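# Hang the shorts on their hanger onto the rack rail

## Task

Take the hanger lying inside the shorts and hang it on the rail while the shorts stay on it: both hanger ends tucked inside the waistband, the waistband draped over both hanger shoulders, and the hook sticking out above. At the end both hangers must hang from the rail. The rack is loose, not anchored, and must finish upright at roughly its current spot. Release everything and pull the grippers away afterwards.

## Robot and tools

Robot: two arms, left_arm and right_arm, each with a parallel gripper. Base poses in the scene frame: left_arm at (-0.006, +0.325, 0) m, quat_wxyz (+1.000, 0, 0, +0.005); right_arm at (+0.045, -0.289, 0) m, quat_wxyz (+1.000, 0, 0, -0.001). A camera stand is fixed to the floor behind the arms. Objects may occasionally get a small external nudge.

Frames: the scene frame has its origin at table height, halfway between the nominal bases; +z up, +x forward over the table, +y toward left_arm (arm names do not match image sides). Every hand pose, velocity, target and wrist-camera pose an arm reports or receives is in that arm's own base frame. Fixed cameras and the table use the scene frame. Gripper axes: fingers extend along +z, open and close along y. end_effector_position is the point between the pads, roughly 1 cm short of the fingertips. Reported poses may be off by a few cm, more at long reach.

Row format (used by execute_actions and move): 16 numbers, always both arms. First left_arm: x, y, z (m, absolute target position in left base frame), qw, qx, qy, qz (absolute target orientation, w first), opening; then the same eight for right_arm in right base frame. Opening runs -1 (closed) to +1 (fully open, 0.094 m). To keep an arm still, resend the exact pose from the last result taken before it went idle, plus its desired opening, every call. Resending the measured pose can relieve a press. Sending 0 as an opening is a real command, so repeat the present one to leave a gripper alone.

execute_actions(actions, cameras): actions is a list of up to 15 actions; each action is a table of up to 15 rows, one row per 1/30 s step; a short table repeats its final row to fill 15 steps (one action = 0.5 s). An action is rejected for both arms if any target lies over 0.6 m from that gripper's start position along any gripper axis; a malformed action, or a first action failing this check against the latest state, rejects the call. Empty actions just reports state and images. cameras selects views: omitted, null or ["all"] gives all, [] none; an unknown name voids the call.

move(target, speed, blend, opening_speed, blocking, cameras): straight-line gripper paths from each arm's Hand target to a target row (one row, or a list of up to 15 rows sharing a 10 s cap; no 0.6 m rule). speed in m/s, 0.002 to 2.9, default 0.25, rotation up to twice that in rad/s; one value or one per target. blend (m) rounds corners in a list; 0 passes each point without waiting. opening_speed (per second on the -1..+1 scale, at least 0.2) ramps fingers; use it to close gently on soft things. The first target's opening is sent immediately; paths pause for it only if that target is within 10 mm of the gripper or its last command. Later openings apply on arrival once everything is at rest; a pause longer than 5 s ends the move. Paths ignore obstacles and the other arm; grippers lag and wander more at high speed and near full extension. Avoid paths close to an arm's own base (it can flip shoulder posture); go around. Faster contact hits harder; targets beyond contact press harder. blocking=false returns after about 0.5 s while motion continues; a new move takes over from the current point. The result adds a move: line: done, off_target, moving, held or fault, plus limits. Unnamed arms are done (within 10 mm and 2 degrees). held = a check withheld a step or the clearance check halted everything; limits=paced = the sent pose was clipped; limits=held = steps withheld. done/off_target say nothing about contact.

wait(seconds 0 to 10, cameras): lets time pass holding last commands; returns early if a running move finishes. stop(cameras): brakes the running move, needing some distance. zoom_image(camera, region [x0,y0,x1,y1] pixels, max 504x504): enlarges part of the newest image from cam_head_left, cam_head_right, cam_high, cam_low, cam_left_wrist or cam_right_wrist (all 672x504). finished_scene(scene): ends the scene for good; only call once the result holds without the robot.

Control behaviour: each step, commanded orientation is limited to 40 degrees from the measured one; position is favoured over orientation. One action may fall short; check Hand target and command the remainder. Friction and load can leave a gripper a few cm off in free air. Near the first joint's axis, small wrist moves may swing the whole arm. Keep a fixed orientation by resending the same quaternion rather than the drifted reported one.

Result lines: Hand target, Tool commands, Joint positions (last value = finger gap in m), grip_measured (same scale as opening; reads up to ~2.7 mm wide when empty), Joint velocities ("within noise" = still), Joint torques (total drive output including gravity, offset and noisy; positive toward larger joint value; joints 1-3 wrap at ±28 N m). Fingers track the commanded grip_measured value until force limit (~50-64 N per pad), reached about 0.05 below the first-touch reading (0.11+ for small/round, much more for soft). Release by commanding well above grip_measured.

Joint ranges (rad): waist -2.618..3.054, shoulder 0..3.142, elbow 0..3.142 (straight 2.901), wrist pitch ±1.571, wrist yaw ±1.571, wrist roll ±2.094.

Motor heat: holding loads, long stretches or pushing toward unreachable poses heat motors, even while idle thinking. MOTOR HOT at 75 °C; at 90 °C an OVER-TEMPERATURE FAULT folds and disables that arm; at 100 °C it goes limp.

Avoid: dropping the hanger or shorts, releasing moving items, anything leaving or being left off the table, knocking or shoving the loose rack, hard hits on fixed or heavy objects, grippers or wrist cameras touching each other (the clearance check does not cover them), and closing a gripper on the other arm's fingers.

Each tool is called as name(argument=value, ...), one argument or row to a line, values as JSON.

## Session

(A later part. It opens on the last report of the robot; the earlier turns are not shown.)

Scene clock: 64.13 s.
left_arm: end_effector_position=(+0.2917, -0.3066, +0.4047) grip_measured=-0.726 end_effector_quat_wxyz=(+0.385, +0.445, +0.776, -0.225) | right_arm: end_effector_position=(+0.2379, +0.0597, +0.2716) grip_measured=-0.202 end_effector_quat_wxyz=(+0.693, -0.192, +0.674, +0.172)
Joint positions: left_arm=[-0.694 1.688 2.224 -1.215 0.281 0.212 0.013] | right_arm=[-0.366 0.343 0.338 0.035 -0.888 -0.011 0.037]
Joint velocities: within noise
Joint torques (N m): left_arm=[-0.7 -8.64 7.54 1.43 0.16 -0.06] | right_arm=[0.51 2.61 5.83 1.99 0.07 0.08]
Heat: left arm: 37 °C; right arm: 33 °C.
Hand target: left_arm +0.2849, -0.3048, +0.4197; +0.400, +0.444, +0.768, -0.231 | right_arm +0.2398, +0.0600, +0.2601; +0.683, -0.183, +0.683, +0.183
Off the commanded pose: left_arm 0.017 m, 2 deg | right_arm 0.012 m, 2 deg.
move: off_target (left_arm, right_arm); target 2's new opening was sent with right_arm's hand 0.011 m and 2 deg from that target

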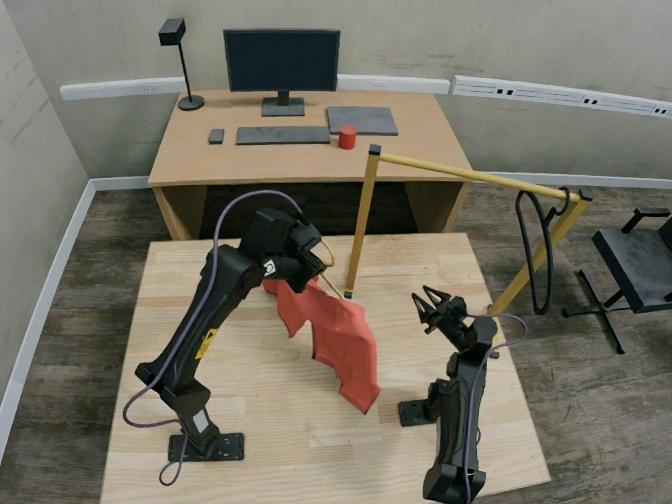

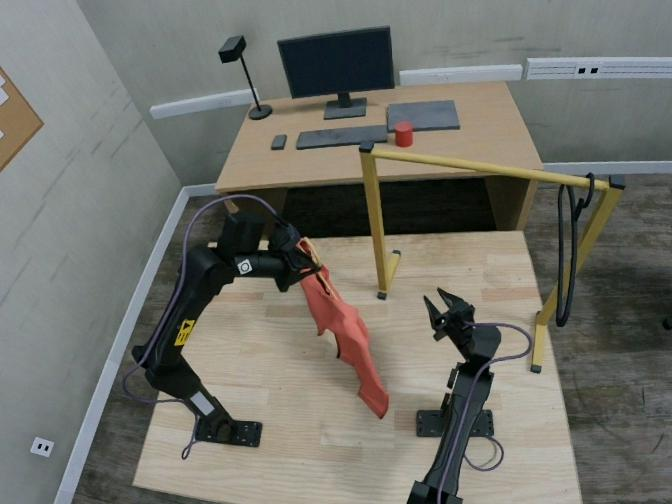

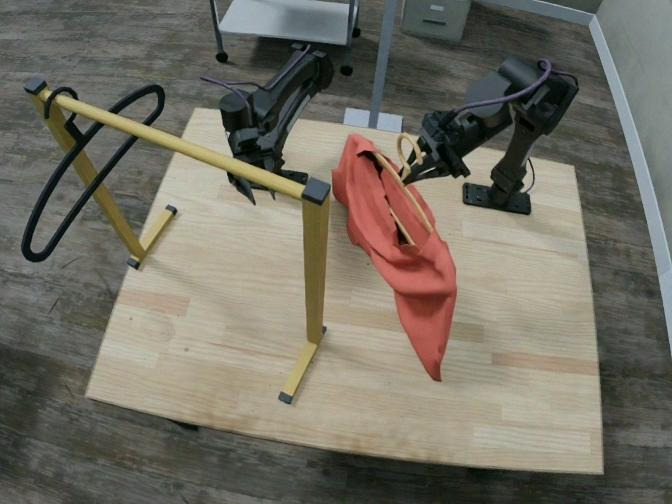

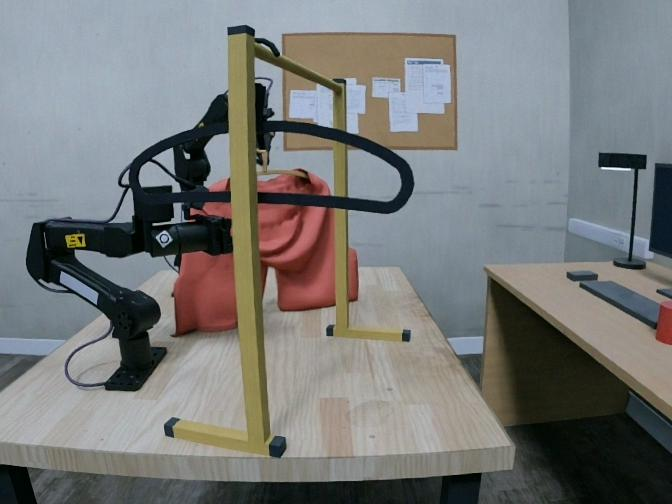

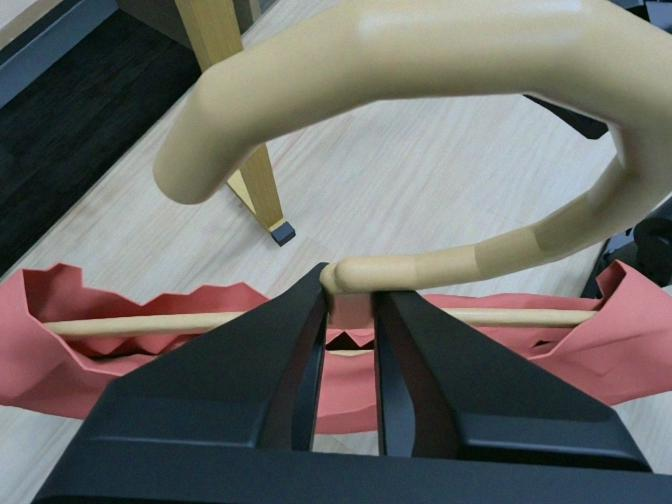

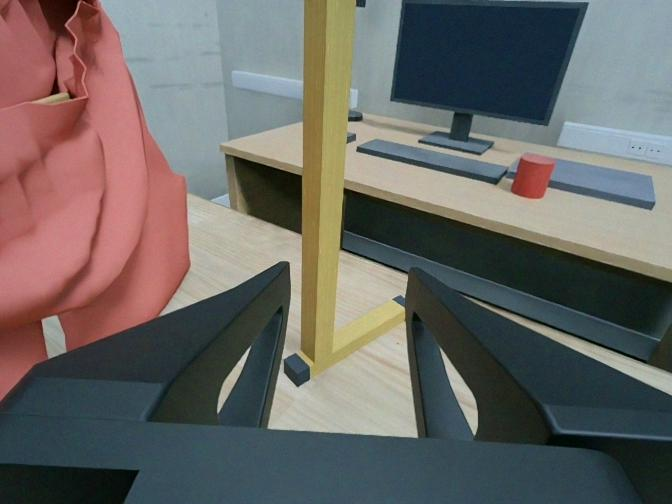

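move(
  target=[
    [0.285, -0.305, 0.42, 0.3998, 0.4435, 0.7682, -0.2309, -1, 0.268, 0.225, 0.34, -0.0429, 0.1291, 0.5588, 0.818, -0.1],
  ],
  speed=0.3,
)

zoom_image(
  camera="cam_high",
  region=[290, 130, 490, 330],
)

Scene clock: 68.90 s.
left_arm: end_effector_position=(+0.2917, -0.3064, +0.4045) grip_measured=-0.726 end_effector_quat_wxyz=(+0.385, +0.445, +0.777, -0.224) | right_arm: end_effector_position=(+0.2675, +0.2235, +0.3277) grip_measured=-0.102 end_effector_quat_wxyz=(+0.018, +0.148, +0.629, +0.763)
Joint positions: left_arm=[-0.694 1.688 2.224 -1.215 0.281 0.212 0.013] | right_arm=[0.222 1.213 0.599 0.964 -1.067 2.088 0.042]
Joint velocities: within noise
Joint torques (N m): left_arm=[-0.73 -8.58 7.42 1.45 0.15 -0.08] | right_arm=[0.46 -4.03 9.65 1.48 0.27 0.03]
Heat: left arm: 37 °C; right arm: 34 °C.
Hand target: left_arm +0.2849, -0.3048, +0.4197; +0.400, +0.444, +0.768, -0.231 | right_arm +0.2676, +0.2250, +0.3398; +0.023, +0.142, +0.625, +0.767
Off the commanded pose: left_arm 0.017 m, 2 deg | right_arm 0.012 m, 13 deg.
joint sent to its limit (right arm) — joint 6 (wrist roll), upper limit. The joint targets are off in orientation, not in position.
move: off_target (left_arm, right_arm)

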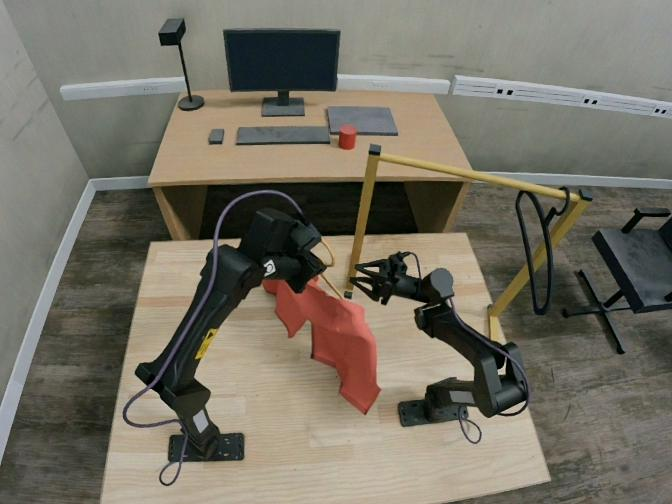

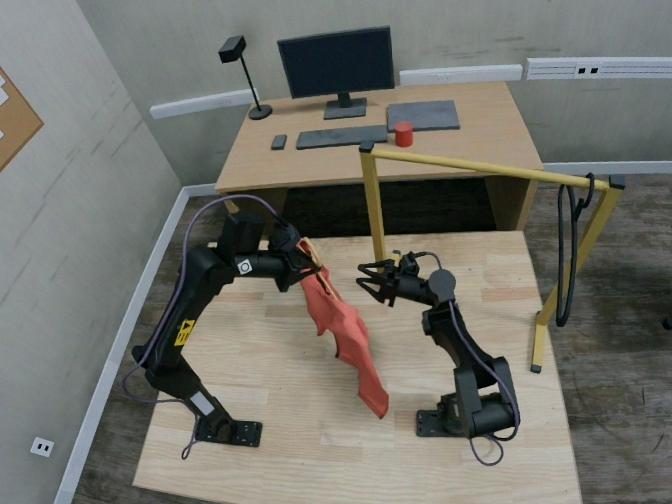

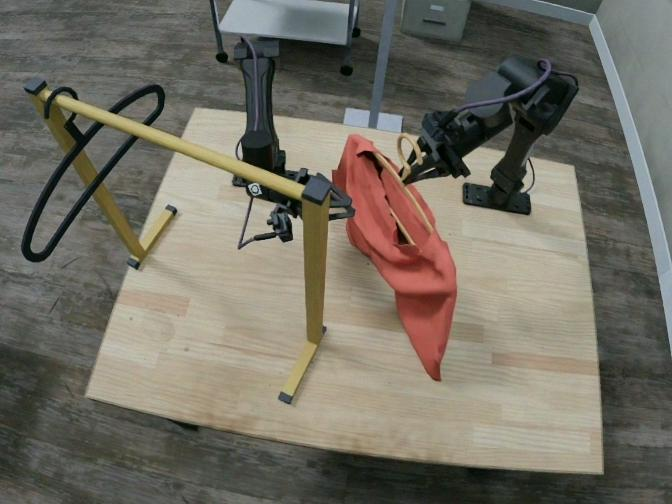

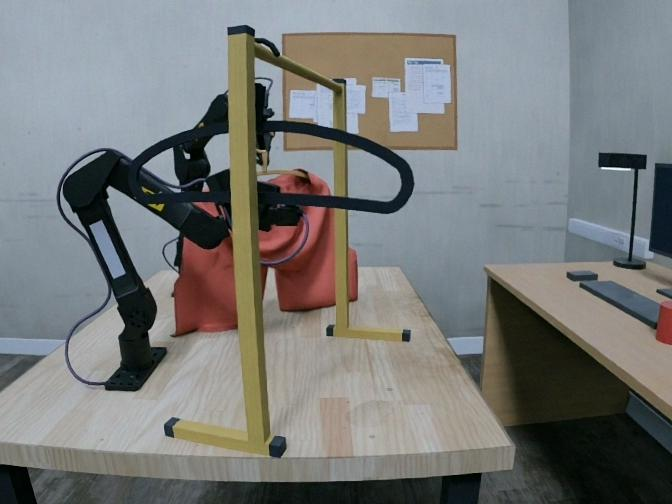

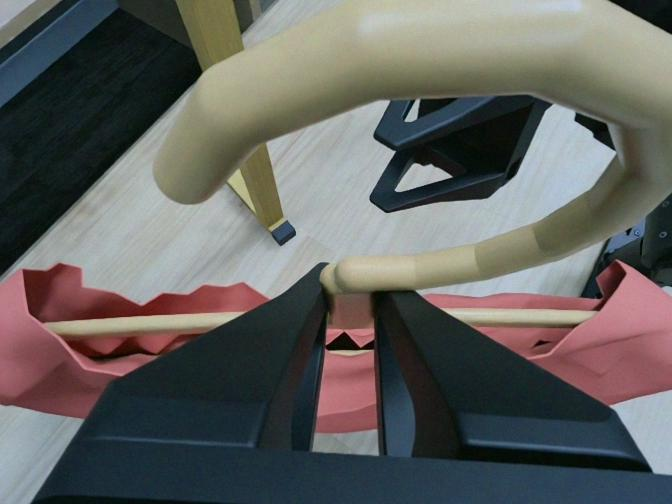

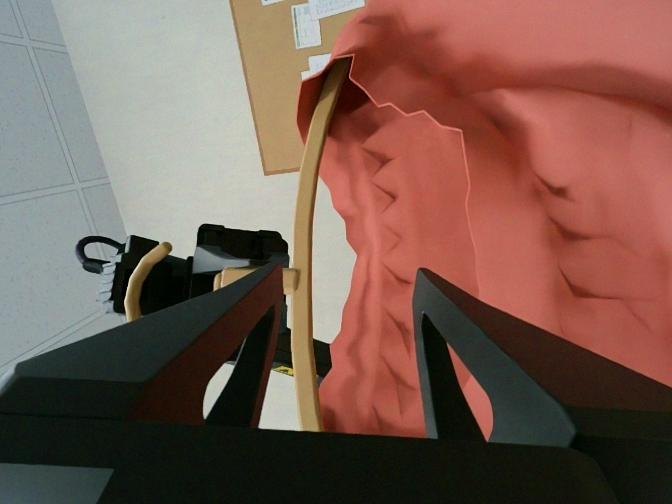

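Scaled by 2.520 from the camera's 672x504 image, which has a finer 960x720 frame.

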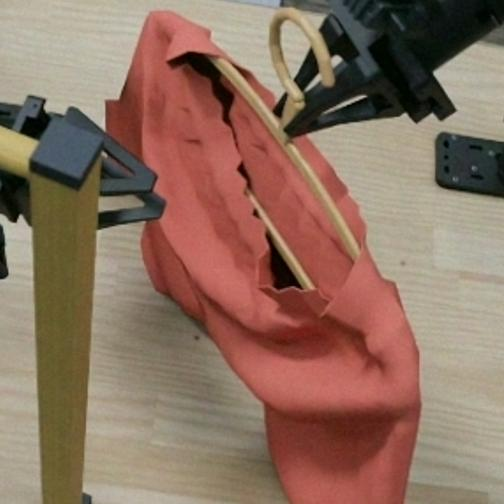

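move(
  target=[
    [0.285, -0.305, 0.42, 0.3998, 0.4435, 0.7682, -0.2309, -1, 0.292, 0.305, 0.378, 0.018, 0.148, 0.629, 0.763, -0.2],
  ],
  speed=0.12,
  cameras=["cam_right_wrist", "cam_high", "cam_low", "cam_left_wrist"],
)

zoom_image(
  camera="cam_high",
  region=[290, 130, 490, 330],
)

Scene clock: 71.33 s.
left_arm: end_effector_position=(+0.2917, -0.3064, +0.4045) grip_measured=-0.726 end_effector_quat_wxyz=(+0.384, +0.445, +0.777, -0.225) | right_arm: end_effector_position=(+0.2880, +0.3012, +0.3738) grip_measured=-0.198 end_effector_quat_wxyz=(+0.012, +0.151, +0.628, +0.763)
Joint positions: left_arm=[-0.694 1.688 2.224 -1.215 0.281 0.212 0.013] | right_arm=[0.483 1.341 0.905 0.682 -0.82 1.973 0.038]
Joint velocities: within noise
Joint torques (N m): left_arm=[-0.7 -8.7 7.47 1.45 0.12 -0.06] | right_arm=[0.58 -3.79 10.17 1.75 0.19 -0.15]
Heat: left arm: 38 °C; right arm: 35 °C.
Hand target: left_arm +0.2849, -0.3048, +0.4198; +0.400, +0.443, +0.768, -0.231 | right_arm +0.2918, +0.3049, +0.3779; +0.018, +0.148, +0.629, +0.763
Off the commanded pose: left_arm 0.017 m, 2 deg | right_arm 0.007 m, 1 deg.
move: off_target (left_arm)
Images, in order (width x height): cam_high 672x504, cam_low 672x504, cam_left_wrist 672x504, cam_right_wrist 672x504.

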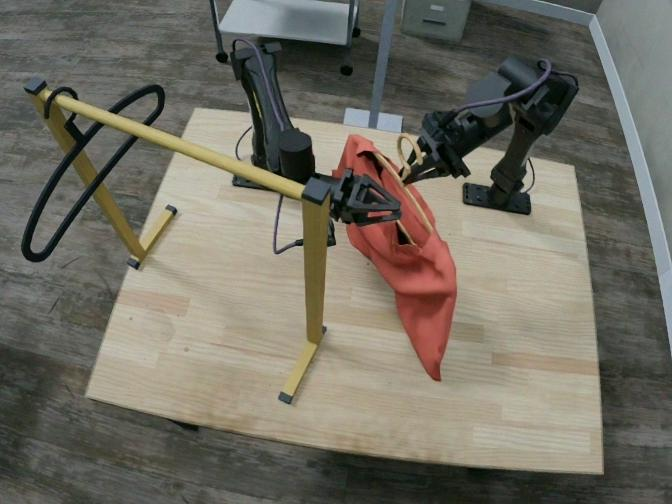

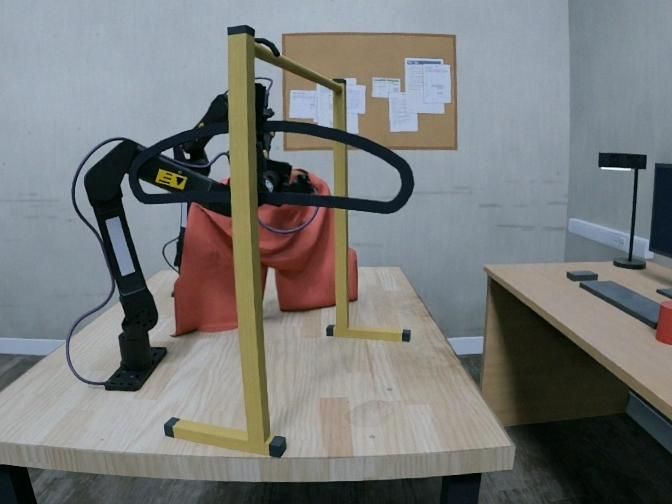

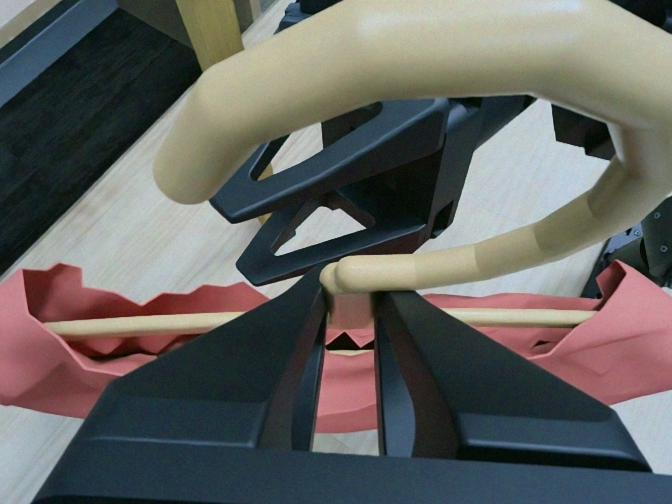

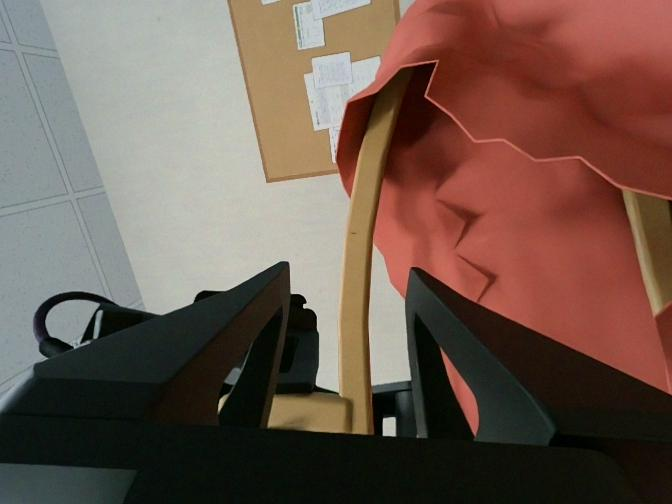

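Scaled by 2.520 from the camera's 672x504 image, which has a finer 960x720 frame.

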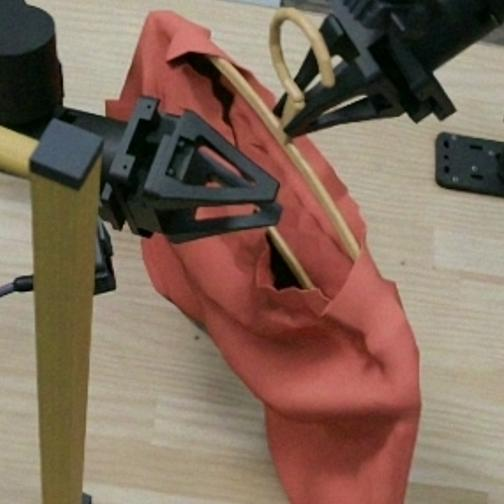

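move(
  target=[
    [0.285, -0.305, 0.42, 0.3998, 0.4435, 0.7682, -0.2309, -1, 0.302, 0.342, 0.384, 0.018, 0.148, 0.629, 0.763, -0.3],
  ],
  speed=0.08,
  cameras=["cam_right_wrist", "cam_high", "cam_left_wrist"],
)

zoom_image(
  camera="cam_high",
  region=[340, 130, 480, 270],
)

Scene clock: 72.97 s.
left_arm: end_effector_position=(+0.2918, -0.3064, +0.4045) grip_measured=-0.726 end_effector_quat_wxyz=(+0.385, +0.445, +0.777, -0.224) | right_arm: end_effector_position=(+0.2982, +0.3374, +0.3805) grip_measured=-0.298 end_effector_quat_wxyz=(+0.012, +0.151, +0.627, +0.764)
Joint positions: left_arm=[-0.694 1.688 2.224 -1.215 0.28 0.212 0.013] | right_arm=[0.574 1.442 1.019 0.65 -0.731 1.944 0.033]
Joint velocities: within noise
Joint torques (N m): left_arm=[-0.73 -8.7 7.46 1.47 0.14 -0.06] | right_arm=[0.53 -4.89 10.19 1.72 0.27 -0.23]
Heat: left arm: 38 °C; right arm: 35 °C.
Hand target: left_arm +0.2849, -0.3048, +0.4198; +0.400, +0.443, +0.768, -0.231 | right_arm +0.3018, +0.3418, +0.3839; +0.018, +0.148, +0.629, +0.763
Off the commanded pose: left_arm 0.017 m, 2 deg | right_arm 0.007 m, 1 deg.
move: off_target (left_arm)
Images, in order (width x height): cam_high 672x504, cam_left_wrist 672x504, cam_right_wrist 672x504.

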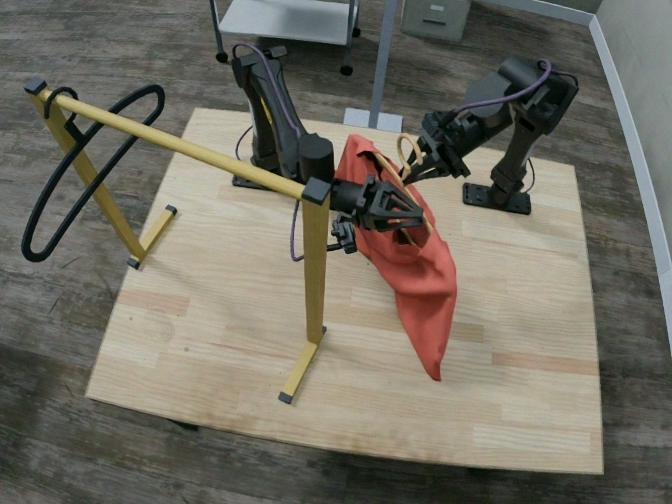

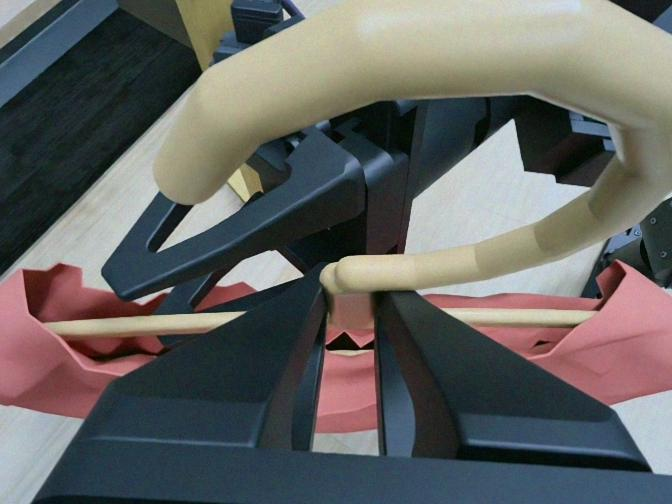

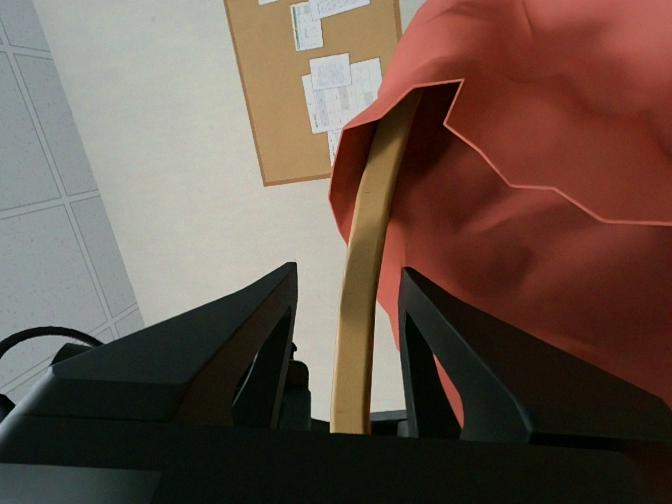

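Scaled by 3.600 from the camera's 672x504 image, which has a finer 960x720 frame.

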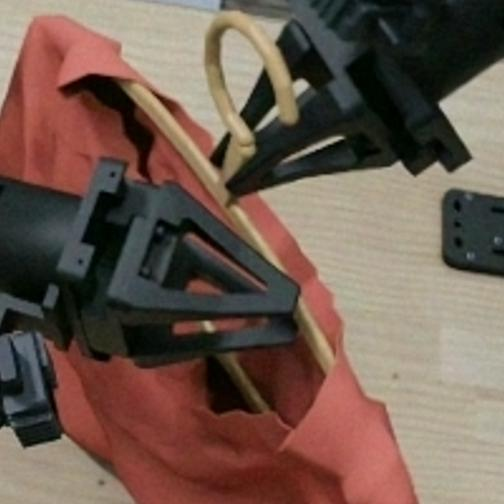

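move(
  target=[
    [0.285, -0.305, 0.42, 0.3998, 0.4435, 0.7682, -0.2309, -1, 0.3055, 0.355, 0.386, 0.018, 0.148, 0.629, 0.763, -0.3],
    [0.285, -0.305, 0.42, 0.3998, 0.4435, 0.7682, -0.2309, -1, 0.3055, 0.355, 0.386, 0.018, 0.148, 0.629, 0.763, -1],
  ],
  speed=0.07,
  opening_speed=0.7,
  cameras=["cam_right_wrist", "cam_high", "cam_left_wrist"],
)

zoom_image(
  camera="cam_high",
  region=[340, 130, 480, 270],
)

Scene clock: 75.47 s.
left_arm: end_effector_position=(+0.2914, -0.3059, +0.4036) grip_measured=-0.728 end_effector_quat_wxyz=(+0.384, +0.449, +0.776, -0.221) | right_arm: end_effector_position=(+0.3027, +0.3501, +0.3799) grip_measured=-0.788 end_effector_quat_wxyz=(+0.006, +0.160, +0.629, +0.760)
Joint positions: left_arm=[-0.695 1.688 2.224 -1.22 0.277 0.221 0.013] | right_arm=[0.601 1.478 1.062 0.623 -0.702 1.947 0.01]
Joint velocities: within noise
Joint torques (N m): left_arm=[-0.69 -8.58 7.38 1.48 0.16 -0.13] | right_arm=[0.57 -5.15 10.25 1.99 0.13 -0.37]
Heat: left arm: 38 °C; right arm: 36 °C.
Hand target: left_arm +0.2848, -0.3048, +0.4197; +0.400, +0.444, +0.768, -0.231 | right_arm +0.3052, +0.3548, +0.3858; +0.018, +0.148, +0.629, +0.763
Off the commanded pose: left_arm 0.018 m, 2 deg | right_arm 0.008 m, 2 deg.
move: off_target (left_arm)
Images, in order (width x height): cam_high 672x504, cam_left_wrist 672x504, cam_right_wrist 672x504.

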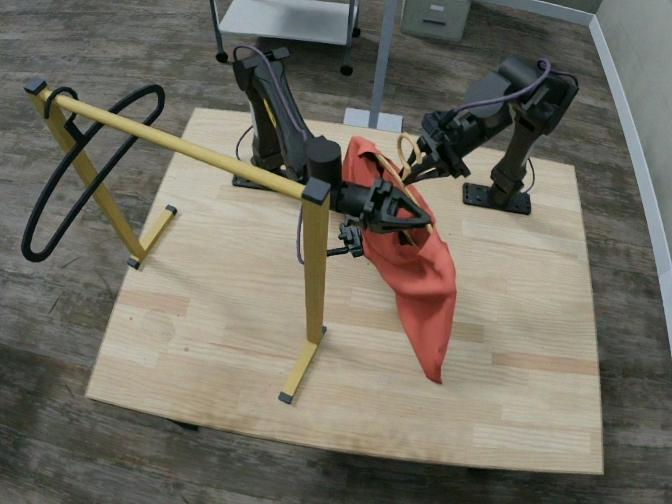

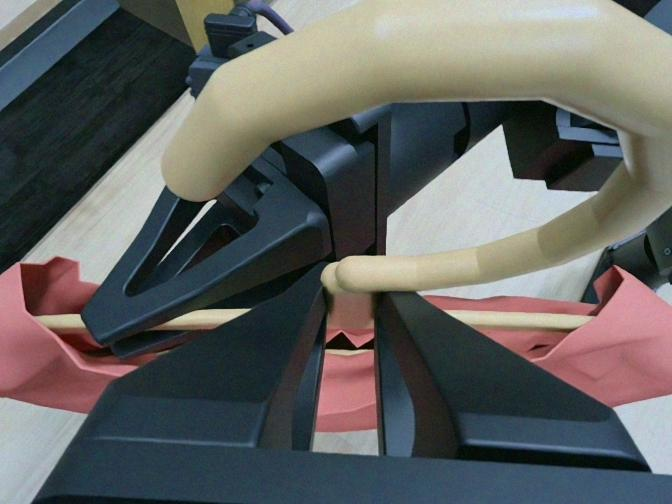

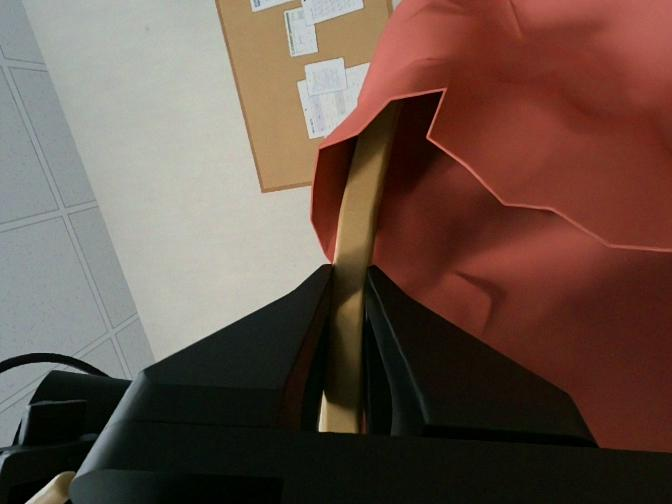

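Scaled by 3.600 from the camera's 672x504 image, which has a finer 960x720 frame.

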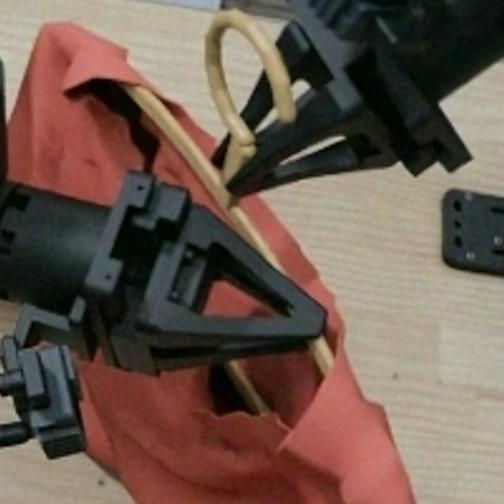

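move(
  target=[
    [0.285, -0.305, 0.42, 0.3998, 0.4435, 0.7682, -0.2309, -0.45, 0.3055, 0.355, 0.388, 0.018, 0.148, 0.629, 0.763, -1],
    [0.235, -0.215, 0.485, 0.3998, 0.4435, 0.7682, -0.2309, -0.45, 0.3055, 0.355, 0.392, 0.018, 0.148, 0.629, 0.763, -1],
    [0.20, -0.05, 0.45, 0.6645, 0.2418, 0.6645, -0.2418, -0.5, 0.3055, 0.355, 0.40, 0.018, 0.148, 0.629, 0.763, -1],
  ],
  speed=[0.1, 0.1, 0.25],
  opening_speed=0.6,
)

zoom_image(
  camera="cam_high",
  region=[290, 130, 490, 330],
)

Scene clock: 82.13 s.
left_arm: end_effector_position=(+0.2015, -0.0487, +0.4531) grip_measured=-0.497 end_effector_quat_wxyz=(+0.663, +0.247, +0.666, -0.236) | right_arm: end_effector_position=(+0.3058, +0.3515, +0.3845) grip_measured=-0.790 end_effector_quat_wxyz=(+0.009, +0.163, +0.635, +0.755)
Joint positions: left_arm=[0.805 0.765 1.225 -0.593 1.501 0.146 0.024] | right_arm=[0.601 1.48 1.101 0.562 -0.698 1.928 0.01]
Joint velocities: within noise
Joint torques (N m): left_arm=[0.27 0.55 4.48 1.09 0.2 -0.02] | right_arm=[0.49 -5.93 11.07 2.06 0.03 -0.12]
Heat: left arm: 36 °C; right arm: 37 °C.
Hand target: left_arm +0.1999, -0.0500, +0.4500; +0.661, +0.243, +0.667, -0.241 | right_arm +0.3050, +0.3545, +0.3997; +0.018, +0.148, +0.629, +0.763
Off the commanded pose: left_arm 0.004 m, 1 deg | right_arm 0.016 m, 2 deg.
move: off_target (right_arm)

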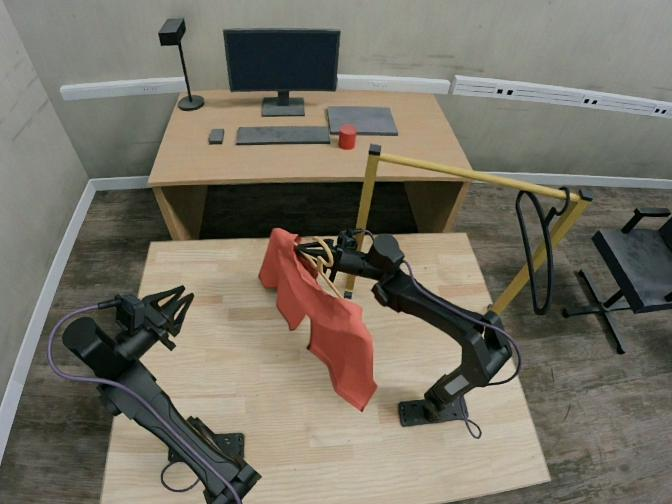

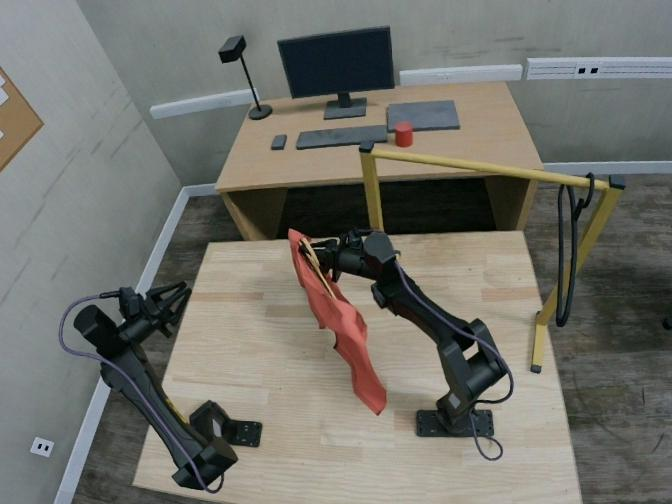

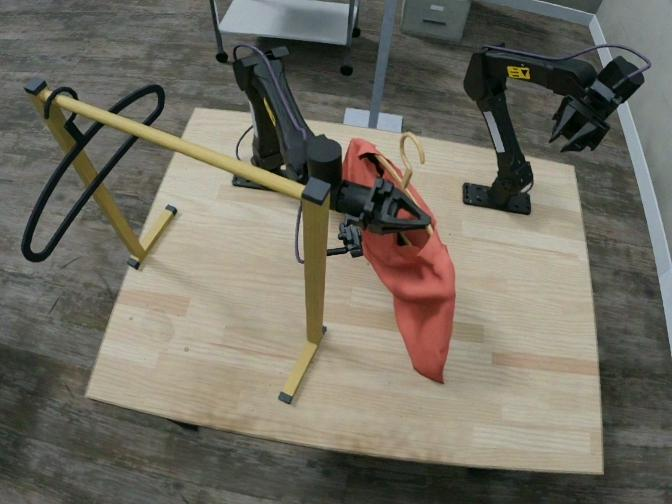

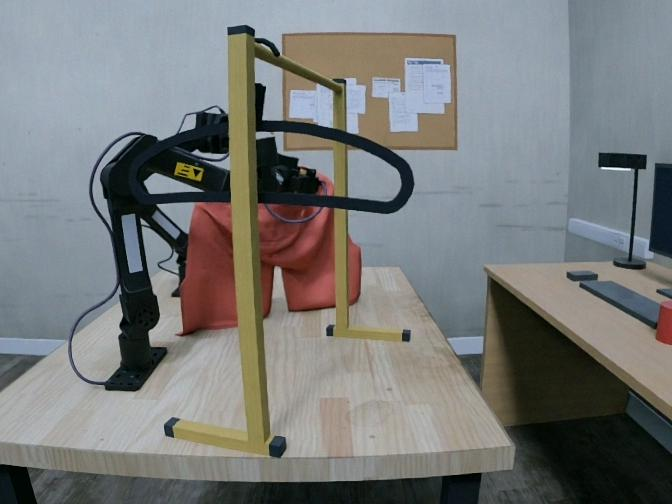

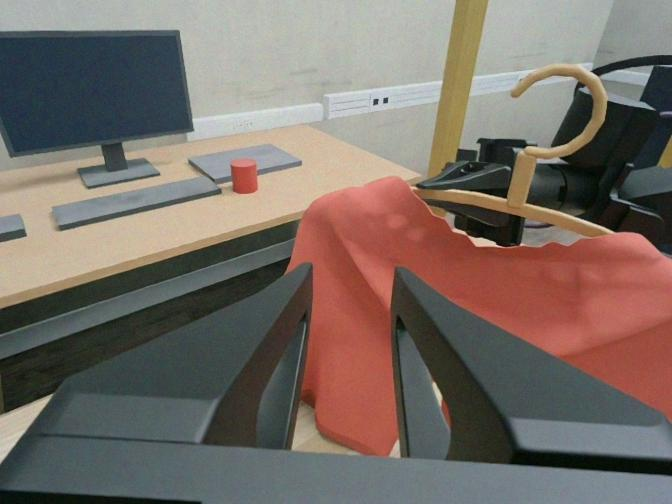

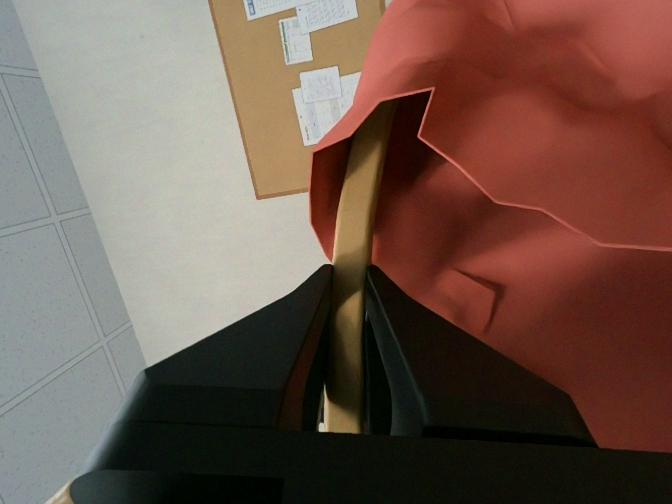

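Scaled by 2.520 from the camera's 672x504 image, which has a finer 960x720 frame.

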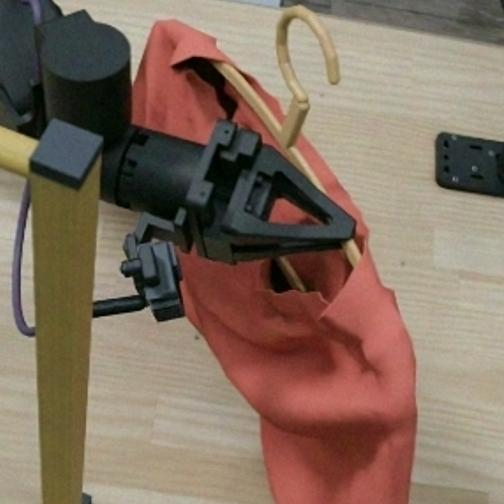

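move(
  target=[
    [0.20, -0.05, 0.45, 0.663, 0.244, 0.666, -0.238, -0.5, 0.275, 0.34, 0.43, 0.20, 0.31, 0.57, 0.734, -1],
    [0.20, -0.05, 0.45, 0.663, 0.244, 0.666, -0.238, -0.5, 0.256, 0.303, 0.45, 0.4022, 0.4708, 0.4562, 0.639, -1],
    [0.20, -0.05, 0.45, 0.663, 0.244, 0.666, -0.238, -0.5, 0.271, 0.247, 0.46, 0.4405, 0.4977, 0.4267, 0.6133, -1],
  ],
  speed=0.16,
  blend=0.02,
)

zoom_image(
  camera="cam_high",
  region=[250, 100, 490, 340],
)

Scene clock: 88.03 s.
left_arm: end_effector_position=(+0.2012, -0.0490, +0.4533) grip_measured=-0.497 end_effector_quat_wxyz=(+0.665, +0.249, +0.665, -0.234) | right_arm: end_effector_position=(+0.2723, +0.2549, +0.4492) grip_measured=-0.790 end_effector_quat_wxyz=(+0.441, +0.496, +0.438, +0.607)
Joint positions: left_arm=[0.805 0.758 1.216 -0.565 1.501 0.127 0.024] | right_arm=[1.19 1.258 1.169 0.357 1.08 1.551 0.01]
Joint velocities: within noise
Joint torques (N m): left_arm=[0.01 0.75 4.55 1.05 0.1 -0.11] | right_arm=[-0.51 -5.5 8.31 1.8 -0.15 -0.11]
Heat: left arm: 35 °C; right arm: 37 °C.
Hand target: left_arm +0.2001, -0.0500, +0.4500; +0.663, +0.244, +0.666, -0.238 | right_arm +0.2710, +0.2469, +0.4598; +0.441, +0.498, +0.427, +0.613
Off the commanded pose: left_arm 0.004 m, 1 deg | right_arm 0.013 m, 1 deg.
move: off_target (right_arm)

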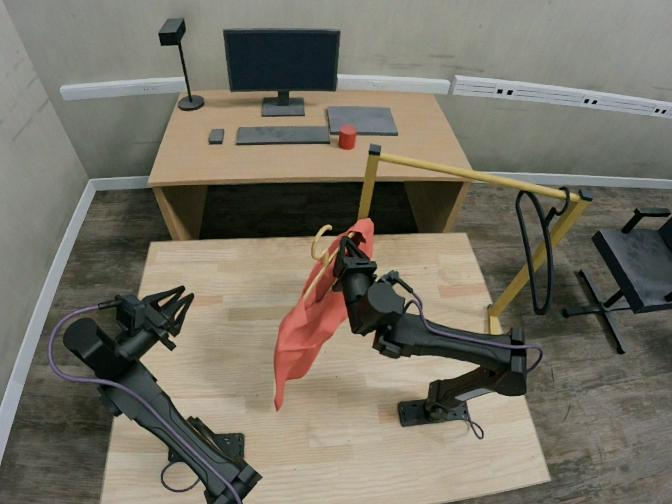

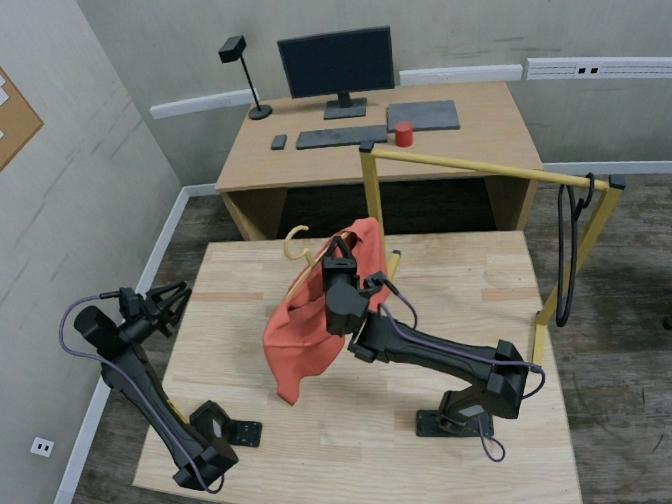

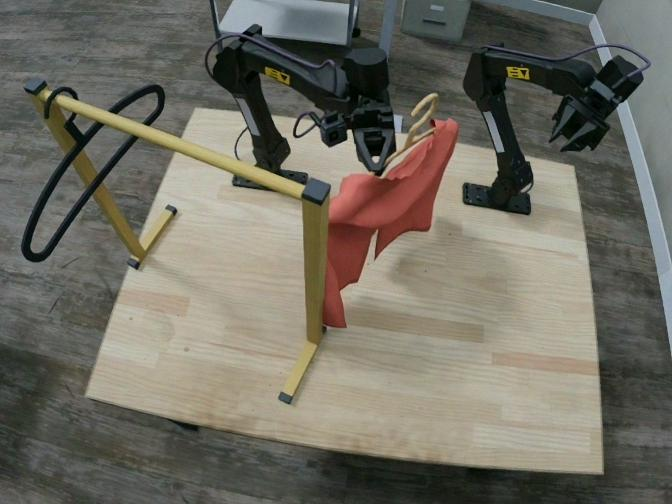

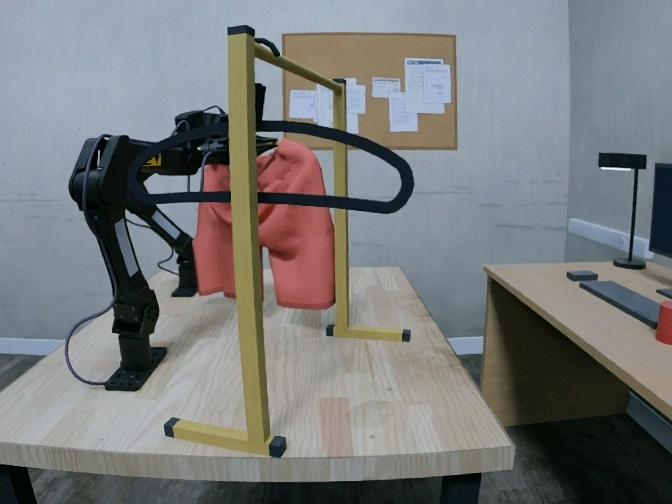

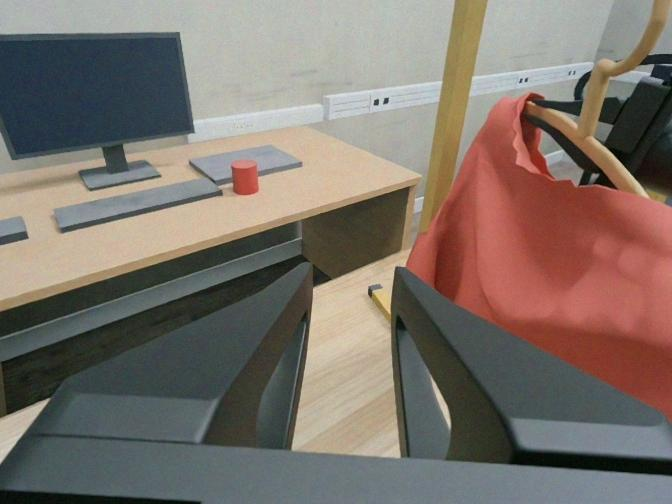

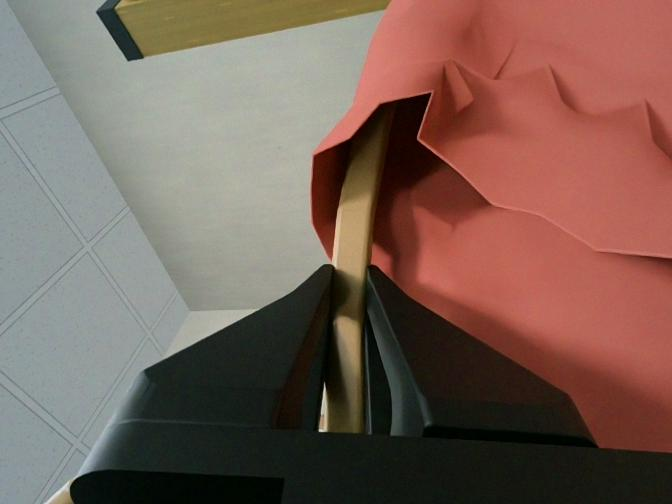

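Scaled by 2.100 from the camera's 672x504 image, which has a finer 960x720 frame.

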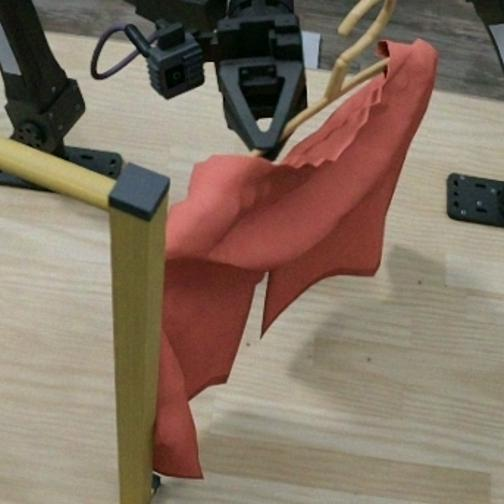

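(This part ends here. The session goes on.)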